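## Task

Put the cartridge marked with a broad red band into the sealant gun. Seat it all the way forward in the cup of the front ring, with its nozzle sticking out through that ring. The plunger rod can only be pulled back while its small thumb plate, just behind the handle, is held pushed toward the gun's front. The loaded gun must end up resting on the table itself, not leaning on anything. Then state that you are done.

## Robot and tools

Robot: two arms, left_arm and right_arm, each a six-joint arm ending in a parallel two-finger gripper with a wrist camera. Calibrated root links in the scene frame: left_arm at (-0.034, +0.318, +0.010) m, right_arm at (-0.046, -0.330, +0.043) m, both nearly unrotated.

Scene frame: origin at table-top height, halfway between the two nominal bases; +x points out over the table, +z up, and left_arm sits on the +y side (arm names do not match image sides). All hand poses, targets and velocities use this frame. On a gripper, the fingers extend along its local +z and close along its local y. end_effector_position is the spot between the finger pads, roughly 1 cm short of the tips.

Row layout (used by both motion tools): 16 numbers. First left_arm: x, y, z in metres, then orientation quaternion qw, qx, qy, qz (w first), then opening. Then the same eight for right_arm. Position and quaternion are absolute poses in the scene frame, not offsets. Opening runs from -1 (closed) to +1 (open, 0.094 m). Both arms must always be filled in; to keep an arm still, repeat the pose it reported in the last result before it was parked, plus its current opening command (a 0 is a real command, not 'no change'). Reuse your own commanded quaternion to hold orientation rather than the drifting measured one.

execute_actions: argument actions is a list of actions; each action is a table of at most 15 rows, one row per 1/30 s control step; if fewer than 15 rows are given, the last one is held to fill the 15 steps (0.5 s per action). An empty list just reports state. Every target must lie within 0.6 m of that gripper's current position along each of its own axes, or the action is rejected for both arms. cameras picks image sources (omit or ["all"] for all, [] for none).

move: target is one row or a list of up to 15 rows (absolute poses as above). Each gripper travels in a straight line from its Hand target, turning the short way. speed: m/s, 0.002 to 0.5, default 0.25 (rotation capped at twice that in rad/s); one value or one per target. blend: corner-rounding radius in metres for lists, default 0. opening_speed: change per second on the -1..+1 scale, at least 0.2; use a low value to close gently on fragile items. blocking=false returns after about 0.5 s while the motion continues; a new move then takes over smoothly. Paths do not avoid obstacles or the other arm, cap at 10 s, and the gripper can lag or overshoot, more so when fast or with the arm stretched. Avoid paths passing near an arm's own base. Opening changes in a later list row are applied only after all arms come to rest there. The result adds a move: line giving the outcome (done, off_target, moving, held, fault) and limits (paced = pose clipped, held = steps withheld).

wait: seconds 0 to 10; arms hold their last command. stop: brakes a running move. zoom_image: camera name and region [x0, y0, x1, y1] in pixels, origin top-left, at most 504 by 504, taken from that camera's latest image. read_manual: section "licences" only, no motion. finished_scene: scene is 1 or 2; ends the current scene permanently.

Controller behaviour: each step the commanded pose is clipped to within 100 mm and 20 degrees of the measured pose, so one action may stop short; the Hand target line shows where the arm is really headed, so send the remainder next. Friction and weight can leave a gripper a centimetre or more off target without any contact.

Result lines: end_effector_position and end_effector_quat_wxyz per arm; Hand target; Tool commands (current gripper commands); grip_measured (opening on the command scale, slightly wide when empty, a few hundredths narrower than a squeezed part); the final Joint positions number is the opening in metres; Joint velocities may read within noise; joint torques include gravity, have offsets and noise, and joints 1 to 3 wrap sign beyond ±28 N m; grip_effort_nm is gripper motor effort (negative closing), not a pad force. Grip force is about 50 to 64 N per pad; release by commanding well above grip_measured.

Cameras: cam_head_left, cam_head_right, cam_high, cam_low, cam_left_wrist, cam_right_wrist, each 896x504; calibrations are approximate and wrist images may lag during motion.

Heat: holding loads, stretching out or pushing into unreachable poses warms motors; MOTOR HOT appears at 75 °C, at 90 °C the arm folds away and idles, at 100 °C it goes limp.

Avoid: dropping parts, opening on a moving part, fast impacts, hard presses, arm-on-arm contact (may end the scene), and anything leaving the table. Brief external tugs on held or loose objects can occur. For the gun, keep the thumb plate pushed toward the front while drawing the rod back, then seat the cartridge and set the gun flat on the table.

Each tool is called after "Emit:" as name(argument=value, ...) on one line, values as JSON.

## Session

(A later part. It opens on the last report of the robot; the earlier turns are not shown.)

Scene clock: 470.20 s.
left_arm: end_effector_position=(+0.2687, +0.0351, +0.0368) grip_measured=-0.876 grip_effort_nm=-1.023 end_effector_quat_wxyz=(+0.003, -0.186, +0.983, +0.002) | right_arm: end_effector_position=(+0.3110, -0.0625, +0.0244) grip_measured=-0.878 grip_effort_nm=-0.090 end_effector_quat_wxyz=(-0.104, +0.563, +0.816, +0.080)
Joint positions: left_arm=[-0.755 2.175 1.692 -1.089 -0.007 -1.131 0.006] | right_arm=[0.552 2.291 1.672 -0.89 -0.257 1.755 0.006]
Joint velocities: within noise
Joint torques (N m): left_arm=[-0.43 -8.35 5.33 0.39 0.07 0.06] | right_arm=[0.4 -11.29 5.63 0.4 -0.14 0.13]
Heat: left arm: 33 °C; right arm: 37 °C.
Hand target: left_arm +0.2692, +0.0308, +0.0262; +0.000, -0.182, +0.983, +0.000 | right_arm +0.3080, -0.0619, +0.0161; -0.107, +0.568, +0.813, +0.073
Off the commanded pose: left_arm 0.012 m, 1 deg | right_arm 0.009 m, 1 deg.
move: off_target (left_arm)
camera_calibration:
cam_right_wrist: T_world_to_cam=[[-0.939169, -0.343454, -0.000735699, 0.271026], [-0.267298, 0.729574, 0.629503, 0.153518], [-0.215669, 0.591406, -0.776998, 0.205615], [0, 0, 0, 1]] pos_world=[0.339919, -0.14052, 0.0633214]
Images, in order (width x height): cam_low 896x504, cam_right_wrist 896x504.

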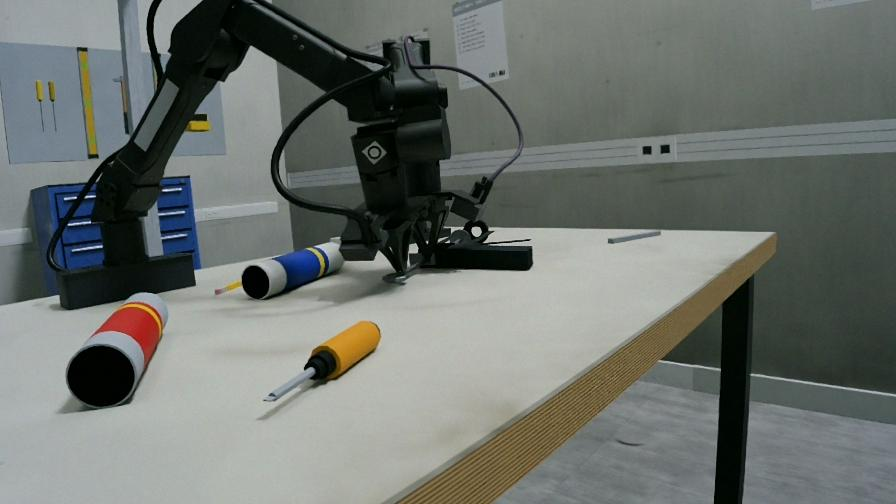

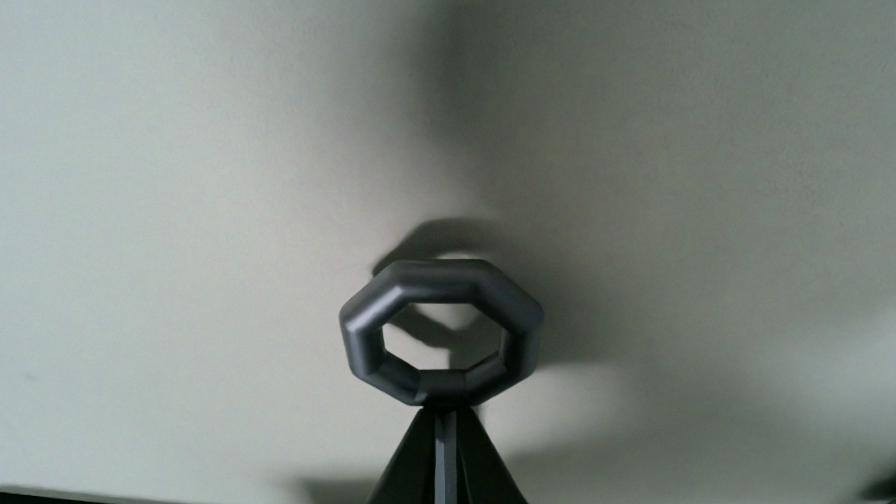

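Emit:
move(target=[[0.2625,0.049, 0.028, 0, -0.1822, 0.9833, 0, -0.97, 0.3200, -0.092, 0.018, -0.1073, 0.5644, 0.8150, 0.0744, -0.95]], speed=0.03)

Emit:
zoom_image(camera="cam_low", region=[340, 190, 540, 300])

Scene clock: 485.03 s.
left_arm: end_effector_position=(+0.2676, +0.0354, +0.0363) grip_measured=-0.881 grip_effort_nm=-1.018 end_effector_quat_wxyz=(+0.012, -0.181, +0.983, -0.016) | right_arm: end_effector_position=(+0.3273, -0.0885, +0.0236) grip_measured=-0.948 grip_effort_nm=-0.085 end_effector_quat_wxyz=(-0.103, +0.570, +0.811, +0.087)
Joint positions: left_arm=[-0.754 2.133 1.623 -1.021 -0.001 -1.12 0.006] | right_arm=[0.479 2.291 1.667 -0.89 -0.264 1.699 0.002]
Joint velocities: within noise
Joint torques (N m): left_arm=[0.47 -10 3.12 0.19 0.04 0.14] | right_arm=[-0.68 -12.36 4.77 0.17 -0.12 -0.17]
Heat: left arm: 33 °C; right arm: 37 °C.
Hand target: left_arm +0.2595, +0.0456, +0.0287; -0.001, -0.178, +0.984, -0.001 | right_arm +0.3220, -0.0954, +0.0182; -0.108, +0.568, +0.812, +0.075
Off the commanded pose: left_arm 0.017 m, 2 deg | right_arm 0.010 m, 2 deg.
move: off_target (left_arm)
camera_calibration:
cam_left_wrist: T_world_to_cam=[[0.365301, -0.93047, 0.027924, -0.0670757], [-0.834853, -0.314197, 0.451995, 0.253168], [-0.411795, -0.188427, -0.891583, 0.237791], [0, 0, 0, 1]] pos_world=[0.333782, 0.061939, 0.0994526]
cam_right_wrist: T_world_to_cam=[[-0.945289, -0.326097, -0.00950696, 0.281193], [-0.257856, 0.728986, 0.634105, 0.174034], [-0.199849, 0.601864, -0.773188, 0.219503], [0, 0, 0, 1]] pos_world=[0.354552, -0.167283, 0.0620342]

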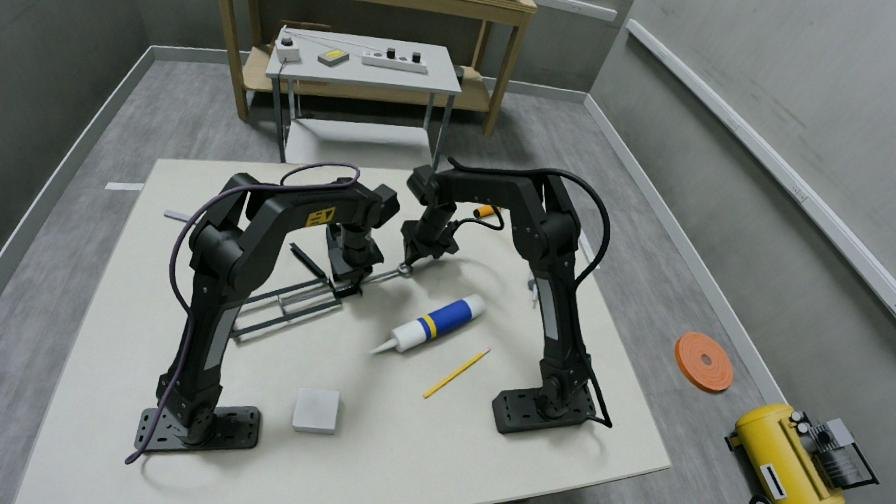

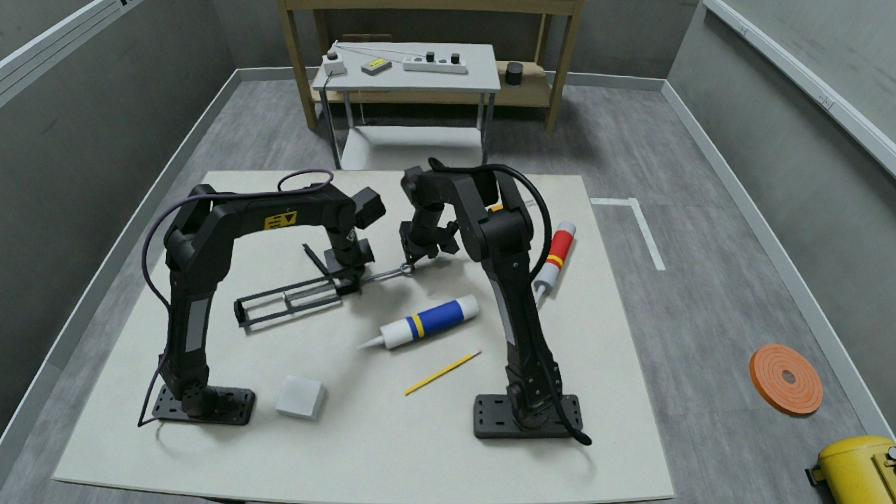

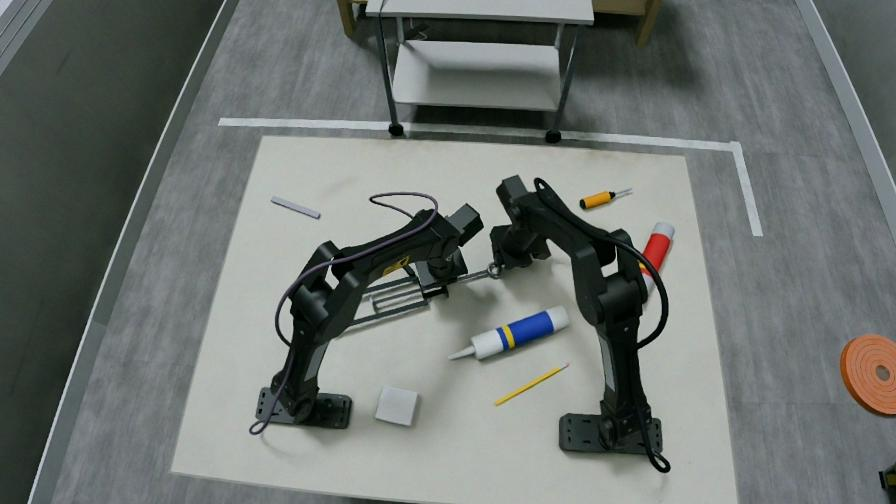

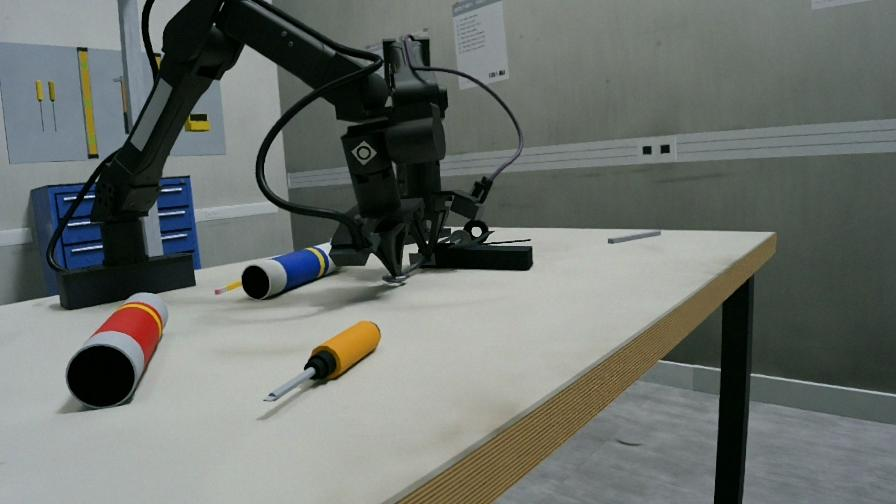

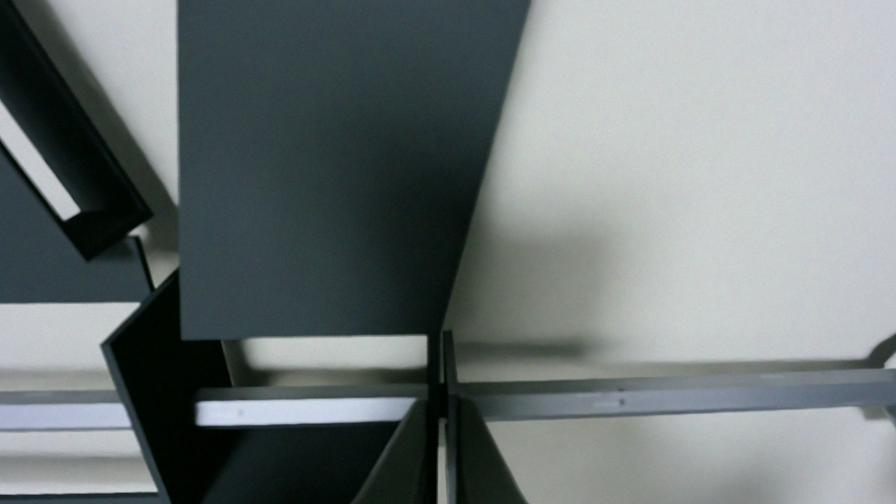

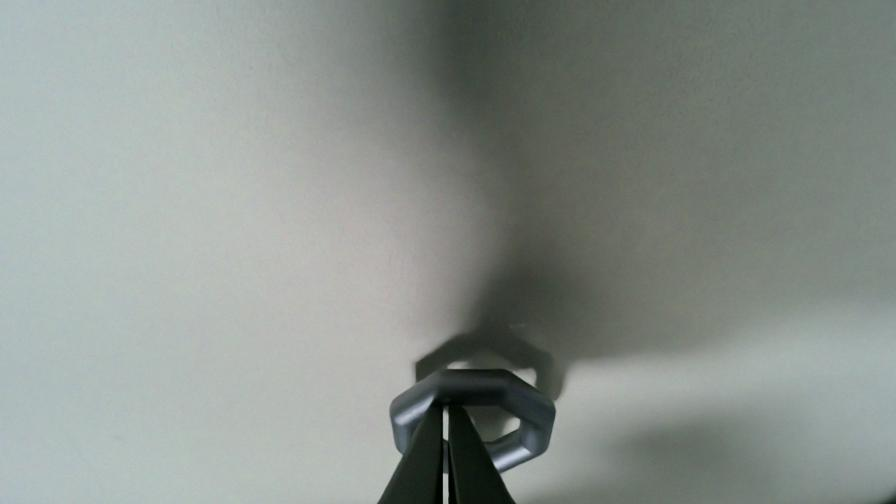

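Scaled by 2.520 from the camera's 896x504 image, which has a finer 1280x720 frame.

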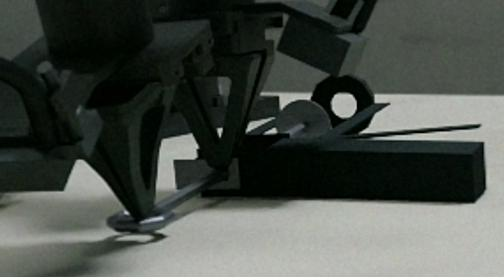

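Emit:
move(target=[[0.2695,0.0305, 0.026, 0, -0.1822, 0.9833, 0, -0.97, 0.3200, -0.092, 0.030, -0.1073, 0.5644, 0.8150, 0.0744, 0.0],[0.2695,0.0305, 0.026, 0, -0.1822, 0.9833, 0, -0.97, 0.3085, -0.062, 0.022, -0.1073, 0.5644, 0.8150, 0.0744, 0.0]], speed=0.05, cameras=["cam_right_wrist","cam_low","cam_left_wrist"])

Emit:
zoom_image(camera="cam_low", region=[340, 190, 480, 300])

Scene clock: 521.63 s.
left_arm: end_effector_position=(+0.2682, +0.0348, +0.0367) grip_measured=-0.881 grip_effort_nm=-1.018 end_effector_quat_wxyz=(+0.005, -0.181, +0.983, -0.006) | right_arm: end_effector_position=(+0.3049, -0.0628, +0.0235) grip_measured=-0.002 grip_effort_nm=0.134 end_effector_quat_wxyz=(-0.112, +0.554, +0.821, +0.074)
Joint positions: left_arm=[-0.754 2.158 1.665 -1.061 -0.001 -1.12 0.006] | right_arm=[0.555 2.291 1.667 -0.905 -0.266 1.735 0.047]
Joint velocities: within noise
Joint torques (N m): left_arm=[-0.54 -7.21 7.15 0.2 -0.01 -0.11] | right_arm=[0.18 -11.9 6.91 0.34 -0.07 0.13]
Heat: left arm: 36 °C; right arm: 39 °C.
Hand target: left_arm +0.2692, +0.0309, +0.0260; +0.000, -0.182, +0.983, +0.000 | right_arm +0.3085, -0.0612, +0.0221; -0.107, +0.560, +0.818, +0.076
Off the commanded pose: left_arm 0.012 m, 1 deg | right_arm 0.004 m, 1 deg.
move: off_target (left_arm)
camera_calibration:
cam_left_wrist: T_world_to_cam=[[0.365595, -0.930747, 0.00711802, -0.0671343], [-0.827209, -0.321401, 0.460898, 0.251167], [-0.426691, -0.17439, -0.887425, 0.241671], [0, 0, 0, 1]] pos_world=[0.335431, 0.0603852, 0.0991799]
cam_right_wrist: T_world_to_cam=[[-0.930978, -0.364755, 0.0152737, 0.260929], [-0.27318, 0.723781, 0.63365, 0.153969], [-0.242182, 0.585742, -0.773469, 0.211392], [0, 0, 0, 1]] pos_world=[0.336176, -0.140085, 0.0619573]
Images, in order (width x height): cam_low 896x504, cam_left_wrist 896x504, cam_right_wrist 896x504.

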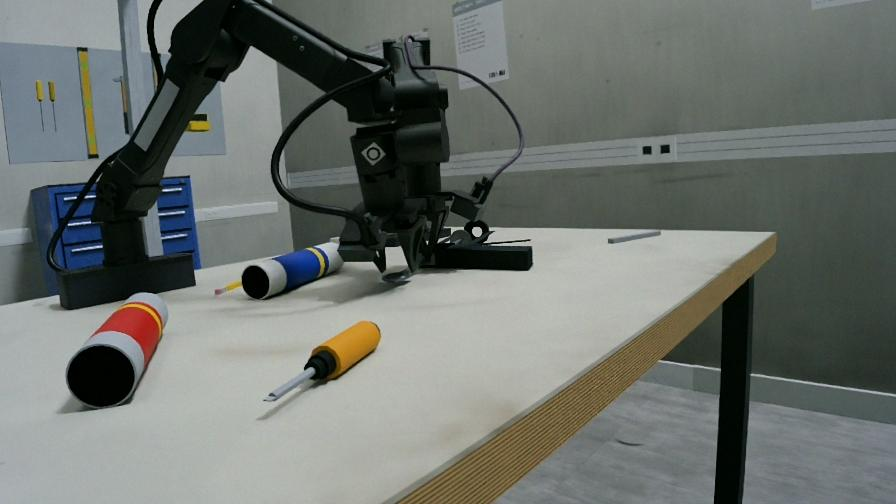

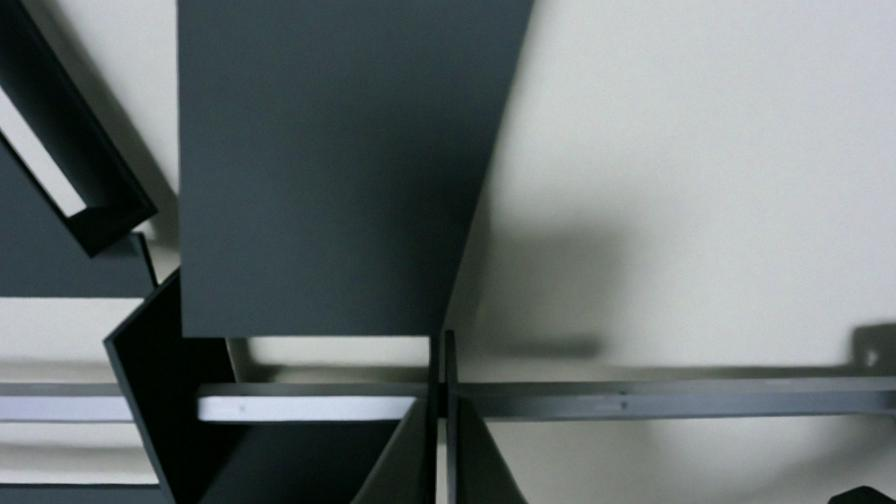

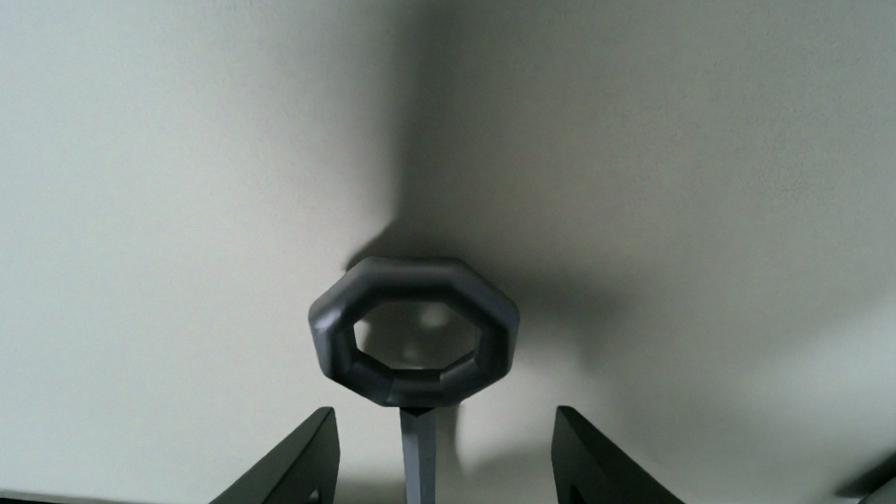

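Scaled by 3.600 from the camera's 896x504 image, which has a finer 1280x720 frame.

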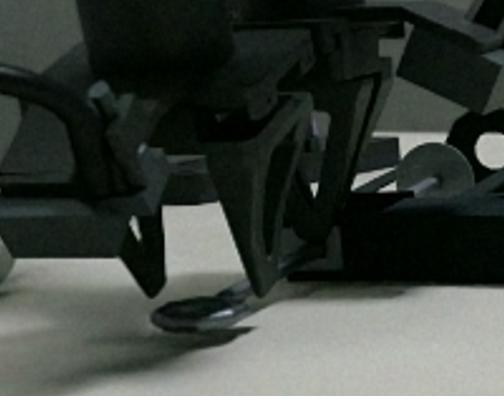

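Emit:
move(target=[[0.2695,0.0305, 0.026, 0, -0.1822, 0.9833, 0, -0.97, 0.3115, -0.0595, 0.010, -0.1073, 0.5644, 0.8150, 0.0744, 0.0]], speed=0.04, cameras=["cam_right_wrist","cam_low"])

Emit:
zoom_image(camera="cam_low", region=[340, 190, 480, 300])

Scene clock: 533.27 s.
left_arm: end_effector_position=(+0.2682, +0.0348, +0.0367) grip_measured=-0.881 grip_effort_nm=-1.013 end_effector_quat_wxyz=(+0.005, -0.181, +0.983, -0.006) | right_arm: end_effector_position=(+0.3071, -0.0623, +0.0147) grip_measured=-0.002 grip_effort_nm=0.134 end_effector_quat_wxyz=(-0.112, +0.559, +0.818, +0.074)
Joint positions: left_arm=[-0.754 2.158 1.665 -1.061 -0.001 -1.12 0.006] | right_arm=[0.553 2.313 1.667 -0.883 -0.266 1.745 0.047]
Joint velocities: within noise
Joint torques (N m): left_arm=[-0.44 -7.09 7.31 0.2 0.01 -0.08] | right_arm=[0.14 -11.22 7.27 0.38 -0.07 0.12]
Heat: left arm: 34 °C; right arm: 39 °C.
Hand target: left_arm +0.2692, +0.0308, +0.0261; +0.000, -0.182, +0.983, +0.000 | right_arm +0.3115, -0.0603, +0.0101; -0.107, +0.565, +0.815, +0.074
Off the commanded pose: left_arm 0.012 m, 1 deg | right_arm 0.007 m, 1 deg.
move: off_target (left_arm)
camera_calibration:
cam_right_wrist: T_world_to_cam=[[-0.935203, -0.353647, 0.0181259, 0.265302], [-0.262882, 0.727653, 0.633573, 0.156821], [-0.23725, 0.587754, -0.773471, 0.203421], [0, 0, 0, 1]] pos_world=[0.337599, -0.13985, 0.0531736]
Images, in order (width x height): cam_low 896x504, cam_right_wrist 896x504.

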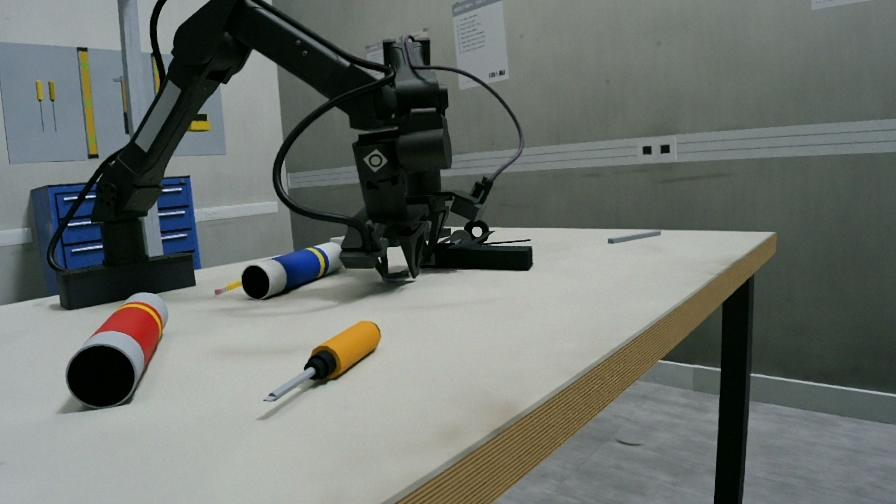

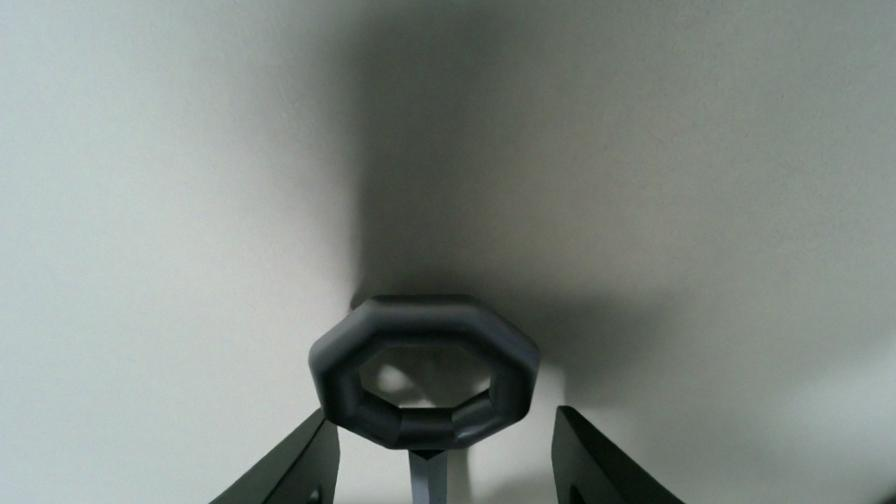

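Scaled by 3.600 from the camera's 896x504 image, which has a finer 1280x720 frame.

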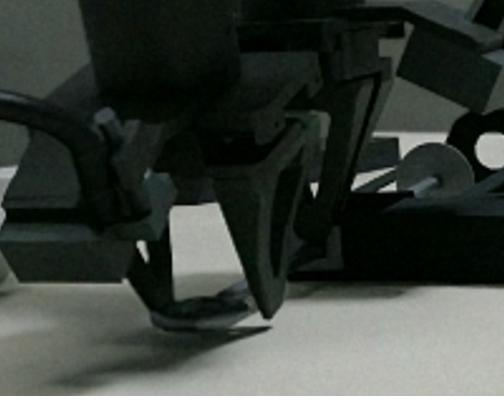

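Emit:
move(target=[[0.2695,0.0305, 0.026, 0, -0.1822, 0.9833, 0, -0.97, 0.3125, -0.0520, 0.010, -0.1073, 0.5644, 0.8150, 0.0744, 0.0]], speed=0.04, cameras=["cam_right_wrist","cam_low"])

Scene clock: 542.77 s.
left_arm: end_effector_position=(+0.2682, +0.0348, +0.0367) grip_measured=-0.881 grip_effort_nm=-1.013 end_effector_quat_wxyz=(+0.005, -0.181, +0.983, -0.006) | right_arm: end_effector_position=(+0.3060, -0.0534, +0.0134) grip_measured=-0.002 grip_effort_nm=0.134 end_effector_quat_wxyz=(-0.112, +0.558, +0.819, +0.075)
Joint positions: left_arm=[-0.754 2.158 1.665 -1.061 -0.001 -1.12 0.006] | right_arm=[0.571 2.326 1.685 -0.882 -0.266 1.761 0.047]
Joint velocities: within noise
Joint torques (N m): left_arm=[-0.39 -6.98 7.39 0.18 0.02 -0.1] | right_arm=[0.5 -11.1 8.29 0.3 -0.06 0.13]
Heat: left arm: 33 °C; right arm: 38 °C.
Hand target: left_arm +0.2692, +0.0308, +0.0261; +0.000, -0.182, +0.983, +0.000 | right_arm +0.3104, -0.0494, +0.0100; -0.107, +0.562, +0.817, +0.075
Off the commanded pose: left_arm 0.012 m, 1 deg | right_arm 0.007 m, 1 deg.
move: off_target (left_arm)
camera_calibration:
cam_right_wrist: T_world_to_cam=[[-0.933941, -0.35706, 0.0161785, 0.266928], [-0.266433, 0.725639, 0.634399, 0.151892], [-0.238258, 0.588181, -0.772837, 0.19722], [0, 0, 0, 1]] pos_world=[0.336754, -0.13091, 0.0517409]
Images, in order (width x height): cam_low 896x504, cam_right_wrist 896x504.

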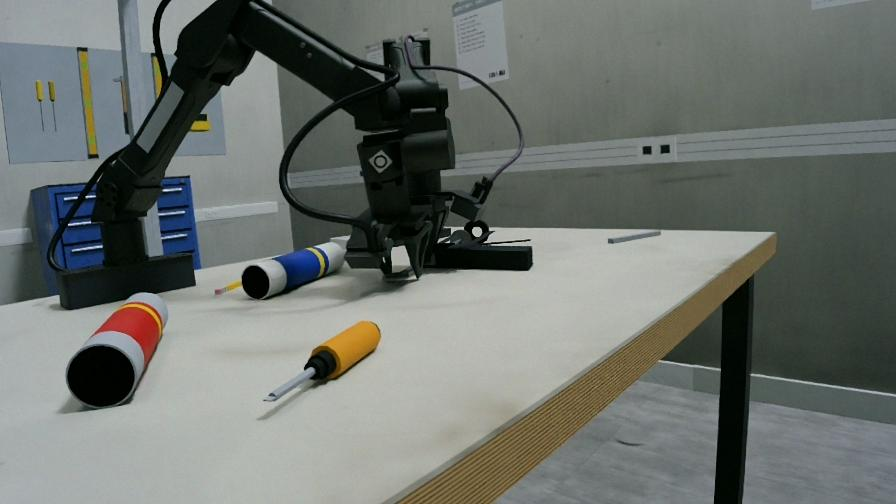

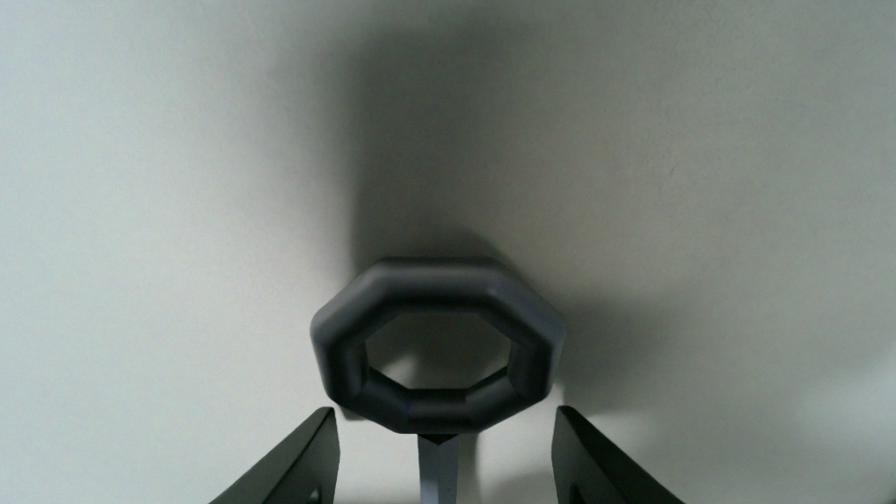

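Emit:
move(target=[[0.2695,0.0305, 0.026, 0, -0.1822, 0.9833, 0, -0.97, 0.3115, -0.0460, 0.011, -0.1073, 0.5644, 0.8150, 0.0744, 0.0],[0.2695,0.0305, 0.026, 0, -0.1822, 0.9833, 0, -0.97, 0.3115, -0.0460, 0.011, -0.1073, 0.5644, 0.8150, 0.0744, -0.95]], speed=0.04, opening_speed=0.6, cameras=["cam_right_wrist","cam_low"])

Emit:
zoom_image(camera="cam_low", region=[340, 190, 480, 300])

Scene clock: 561.27 s.
left_arm: end_effector_position=(+0.2682, +0.0348, +0.0367) grip_measured=-0.881 grip_effort_nm=-1.018 end_effector_quat_wxyz=(+0.005, -0.181, +0.983, -0.006) | right_arm: end_effector_position=(+0.3075, -0.0516, +0.0147) grip_measured=-0.851 grip_effort_nm=-1.004 end_effector_quat_wxyz=(-0.112, +0.562, +0.816, +0.074)
Joint positions: left_arm=[-0.754 2.158 1.665 -1.061 -0.001 -1.12 0.006] | right_arm=[0.573 2.333 1.702 -0.893 -0.266 1.773 0.007]
Joint velocities: within noise
Joint torques (N m): left_arm=[-0.32 -7.05 7.34 0.22 0.02 -0.07] | right_arm=[0.64 -11.17 8.34 0.32 -0.05 0.13]
Heat: left arm: 32 °C; right arm: 39 °C.
Hand target: left_arm +0.2692, +0.0308, +0.0261; +0.000, -0.182, +0.983, +0.000 | right_arm +0.3119, -0.0468, +0.0113; -0.107, +0.565, +0.815, +0.075
Off the commanded pose: left_arm 0.012 m, 1 deg | right_arm 0.008 m, 1 deg.
move: off_target (left_arm)
camera_calibration:
cam_right_wrist: T_world_to_cam=[[-0.937513, -0.347406, 0.0194495, 0.270428], [-0.257022, 0.729114, 0.634297, 0.147441], [-0.23454, 0.589663, -0.772844, 0.19656], [0, 0, 0, 1]] pos_world=[0.337526, -0.129458, 0.0531293]
Images, in order (width x height): cam_low 896x504, cam_right_wrist 896x504.

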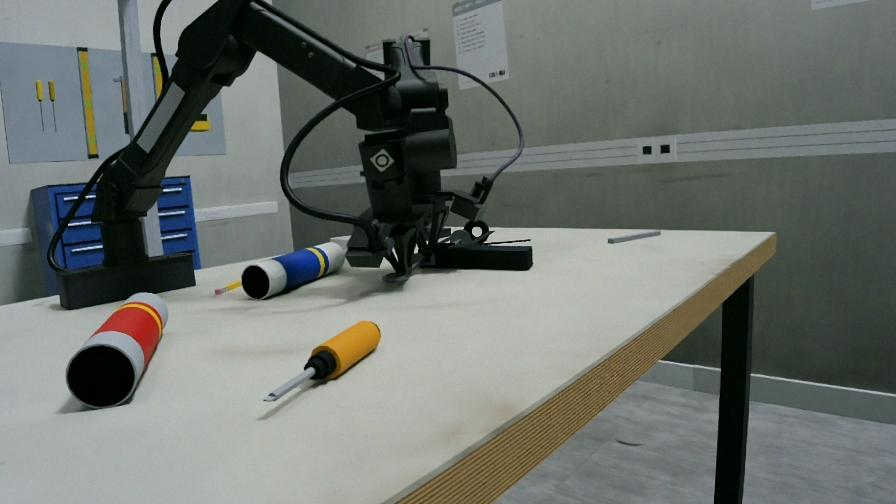

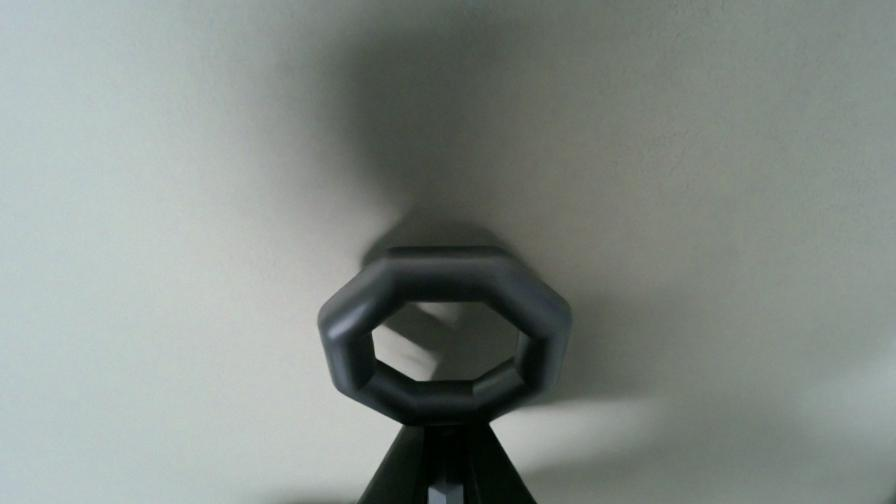

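Scaled by 3.600 from the camera's 896x504 image, which has a finer 1280x720 frame.

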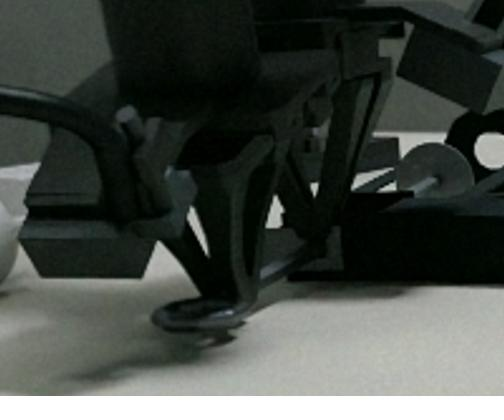

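Emit:
move(target=[[0.2625,0.049, 0.028, 0, -0.1822, 0.9833, 0, -0.97, 0.3220, -0.084, 0.014, -0.1073, 0.5644, 0.8150, 0.0744, -0.95]], speed=0.03, cameras=["cam_right_wrist","cam_low","cam_left_wrist","cam_high"])

Emit:
zoom_image(camera="cam_high", region=[310, 240, 530, 350])

Scene clock: 572.50 s.
left_arm: end_effector_position=(+0.2689, +0.0323, +0.0362) grip_measured=-0.883 grip_effort_nm=-1.009 end_effector_quat_wxyz=(+0.012, -0.183, +0.983, -0.022) | right_arm: end_effector_position=(+0.3088, -0.0559, +0.0138) grip_measured=-0.851 grip_effort_nm=-1.009 end_effector_quat_wxyz=(-0.134, +0.554, +0.817, +0.086)
Joint positions: left_arm=[-0.754 2.135 1.625 -1.01 0.006 -1.123 0.005] | right_arm=[0.544 2.334 1.69 -0.885 -0.316 1.73 0.007]
Joint velocities: within noise
Joint torques (N m): left_arm=[1.03 -9.94 3.08 0.09 -0.05 0.18] | right_arm=[-3.62 -13.91 4.89 0.12 0.27 -0.25]
Heat: left arm: 32 °C; right arm: 39 °C.
Hand target: left_arm +0.2620, +0.0477, +0.0285; +0.000, -0.183, +0.983, -0.001 | right_arm +0.3188, -0.0808, +0.0135; -0.113, +0.566, +0.814, +0.074
Off the commanded pose: left_arm 0.020 m, 3 deg | right_arm 0.031 m, 3 deg.
move: off_target (left_arm, right_arm)
camera_calibration:
cam_left_wrist: T_world_to_cam=[[0.367745, -0.929025, 0.0409453, -0.0715518], [-0.835118, -0.310563, 0.454014, 0.253176], [-0.409074, -0.201156, -0.890053, 0.237271], [0, 0, 0, 1]] pos_world=[0.334806, 0.0598821, 0.0991678]
cam_right_wrist: T_world_to_cam=[[-0.932049, -0.361649, 0.0222274, 0.267641], [-0.254118, 0.696183, 0.671382, 0.148273], [-0.258279, 0.620113, -0.740778, 0.207241], [0, 0, 0, 1]] pos_world=[0.340659, -0.134946, 0.0480225]
Images, in order (width x height): cam_high 896x504, cam_low 896x504, cam_left_wrist 896x504, cam_right_wrist 896x504.

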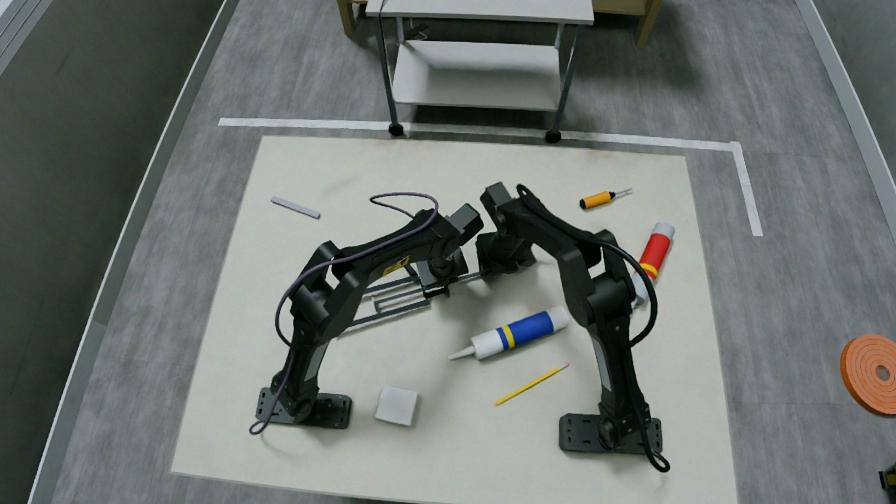

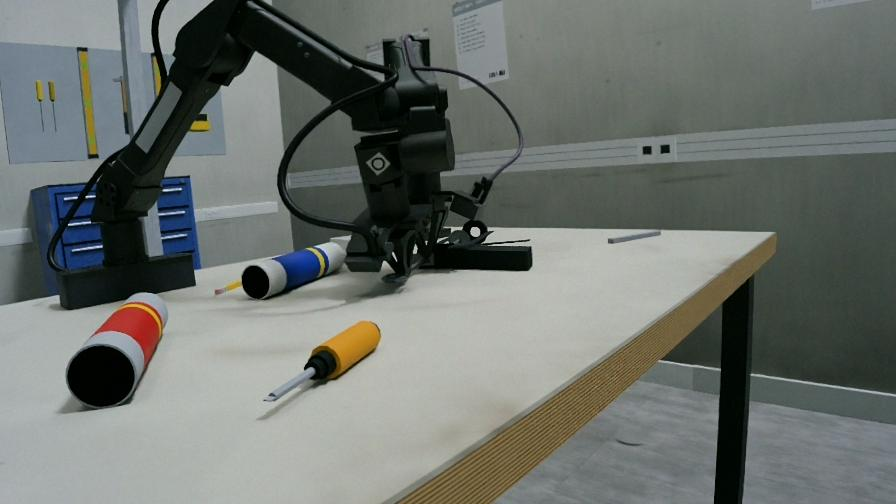

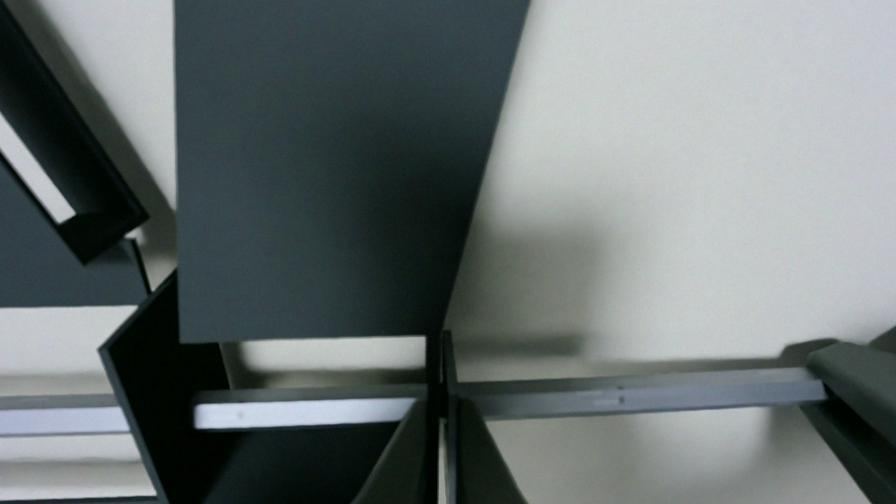

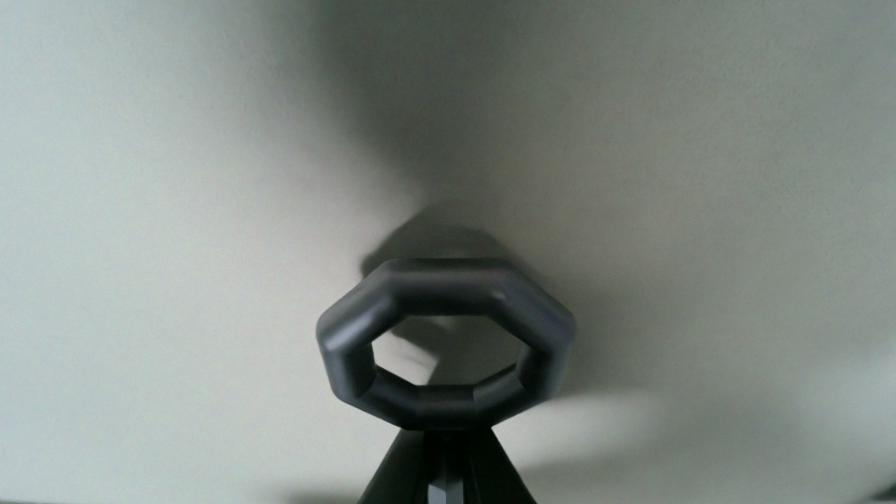

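Scaled by 2.291 from the camera's 896x504 image, which has a finer 1280x720 frame.

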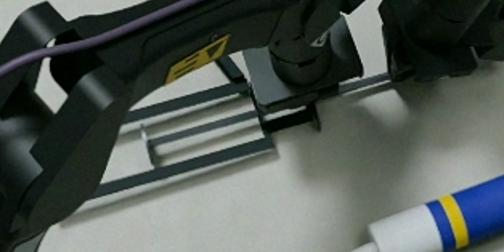

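Emit:
move(target=[[0.258,0.061, 0.030, 0, -0.1822, 0.9833, 0, -0.97, 0.3290, -0.104, 0.016, -0.1073, 0.5644, 0.8150, 0.0744, -0.95]], speed=0.03, cameras=["cam_right_wrist","cam_low","cam_left_wrist"])

Scene clock: 582.37 s.
left_arm: end_effector_position=(+0.2732, +0.0236, +0.0367) grip_measured=-0.890 grip_effort_nm=-1.018 end_effector_quat_wxyz=(+0.019, -0.181, +0.982, -0.059) | right_arm: end_effector_position=(+0.3147, -0.0657, +0.0140) grip_measured=-0.851 grip_effort_nm=-1.009 end_effector_quat_wxyz=(-0.144, +0.547, +0.819, +0.096)
Joint positions: left_arm=[-0.747 2.107 1.577 -0.923 0.04 -1.116 0.005] | right_arm=[0.507 2.334 1.684 -0.883 -0.346 1.678 0.007]
Joint velocities: within noise
Joint torques (N m): left_arm=[1.85 -10.77 2.71 -0.41 -0.34 0.18] | right_arm=[-4.88 -14.79 4.9 -0.06 0.56 -0.28]
Heat: left arm: 33 °C; right arm: 40 °C.
Hand target: left_arm +0.2601, +0.0577, +0.0310; +0.001, -0.184, +0.983, -0.004 | right_arm +0.3279, -0.1019, +0.0163; -0.110, +0.565, +0.815, +0.075
Off the commanded pose: left_arm 0.041 m, 7 deg | right_arm 0.041 m, 5 deg.
move: off_target (left_arm, right_arm)
camera_calibration:
cam_left_wrist: T_world_to_cam=[[0.361609, -0.925089, 0.115972, -0.0824445], [-0.848554, -0.275027, 0.452013, 0.256736], [-0.386257, -0.26186, -0.88444, 0.232727], [0, 0, 0, 1]] pos_world=[0.337559, 0.0552826, 0.0993459]
cam_right_wrist: T_world_to_cam=[[-0.926986, -0.374846, 0.0136612, 0.267302], [-0.261692, 0.672392, 0.692392, 0.156947], [-0.268726, 0.638263, -0.721392, 0.219195], [0, 0, 0, 1]] pos_world=[0.347761, -0.145237, 0.0458049]
Images, in order (width x height): cam_low 896x504, cam_left_wrist 896x504, cam_right_wrist 896x504.

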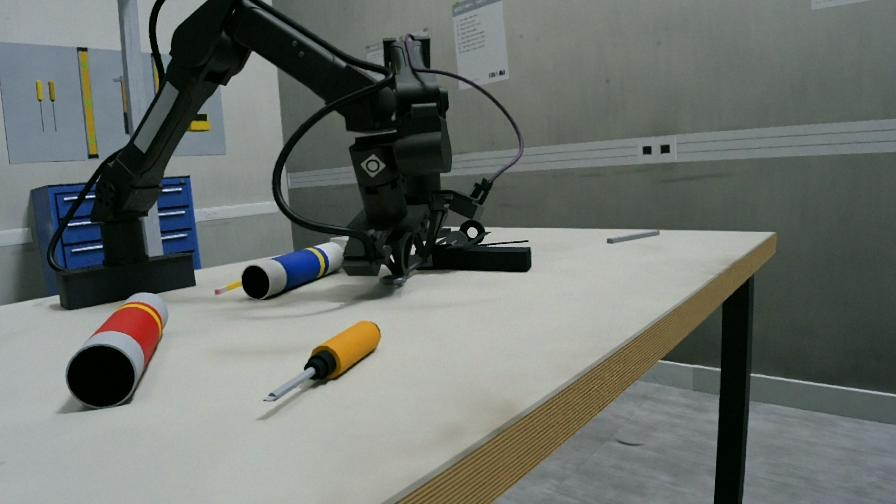

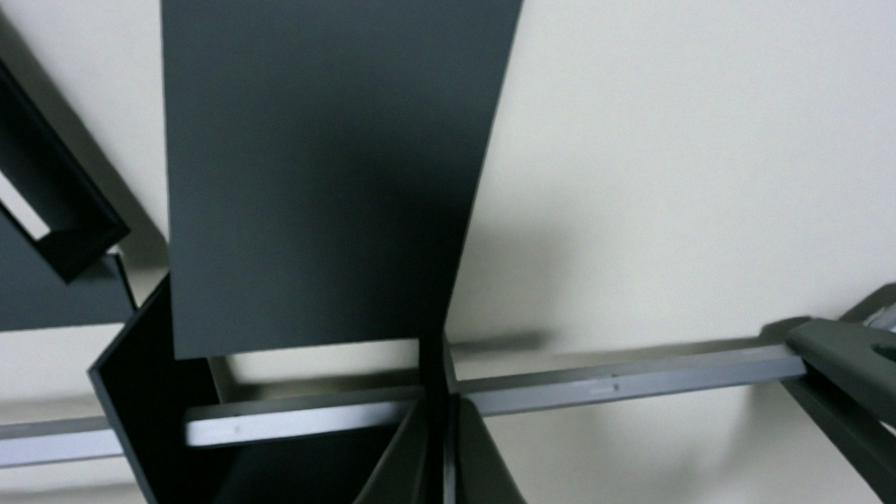

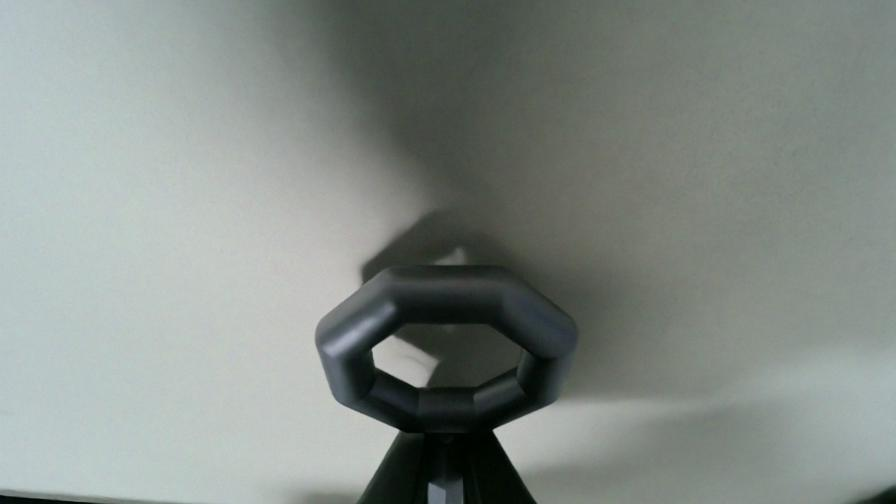

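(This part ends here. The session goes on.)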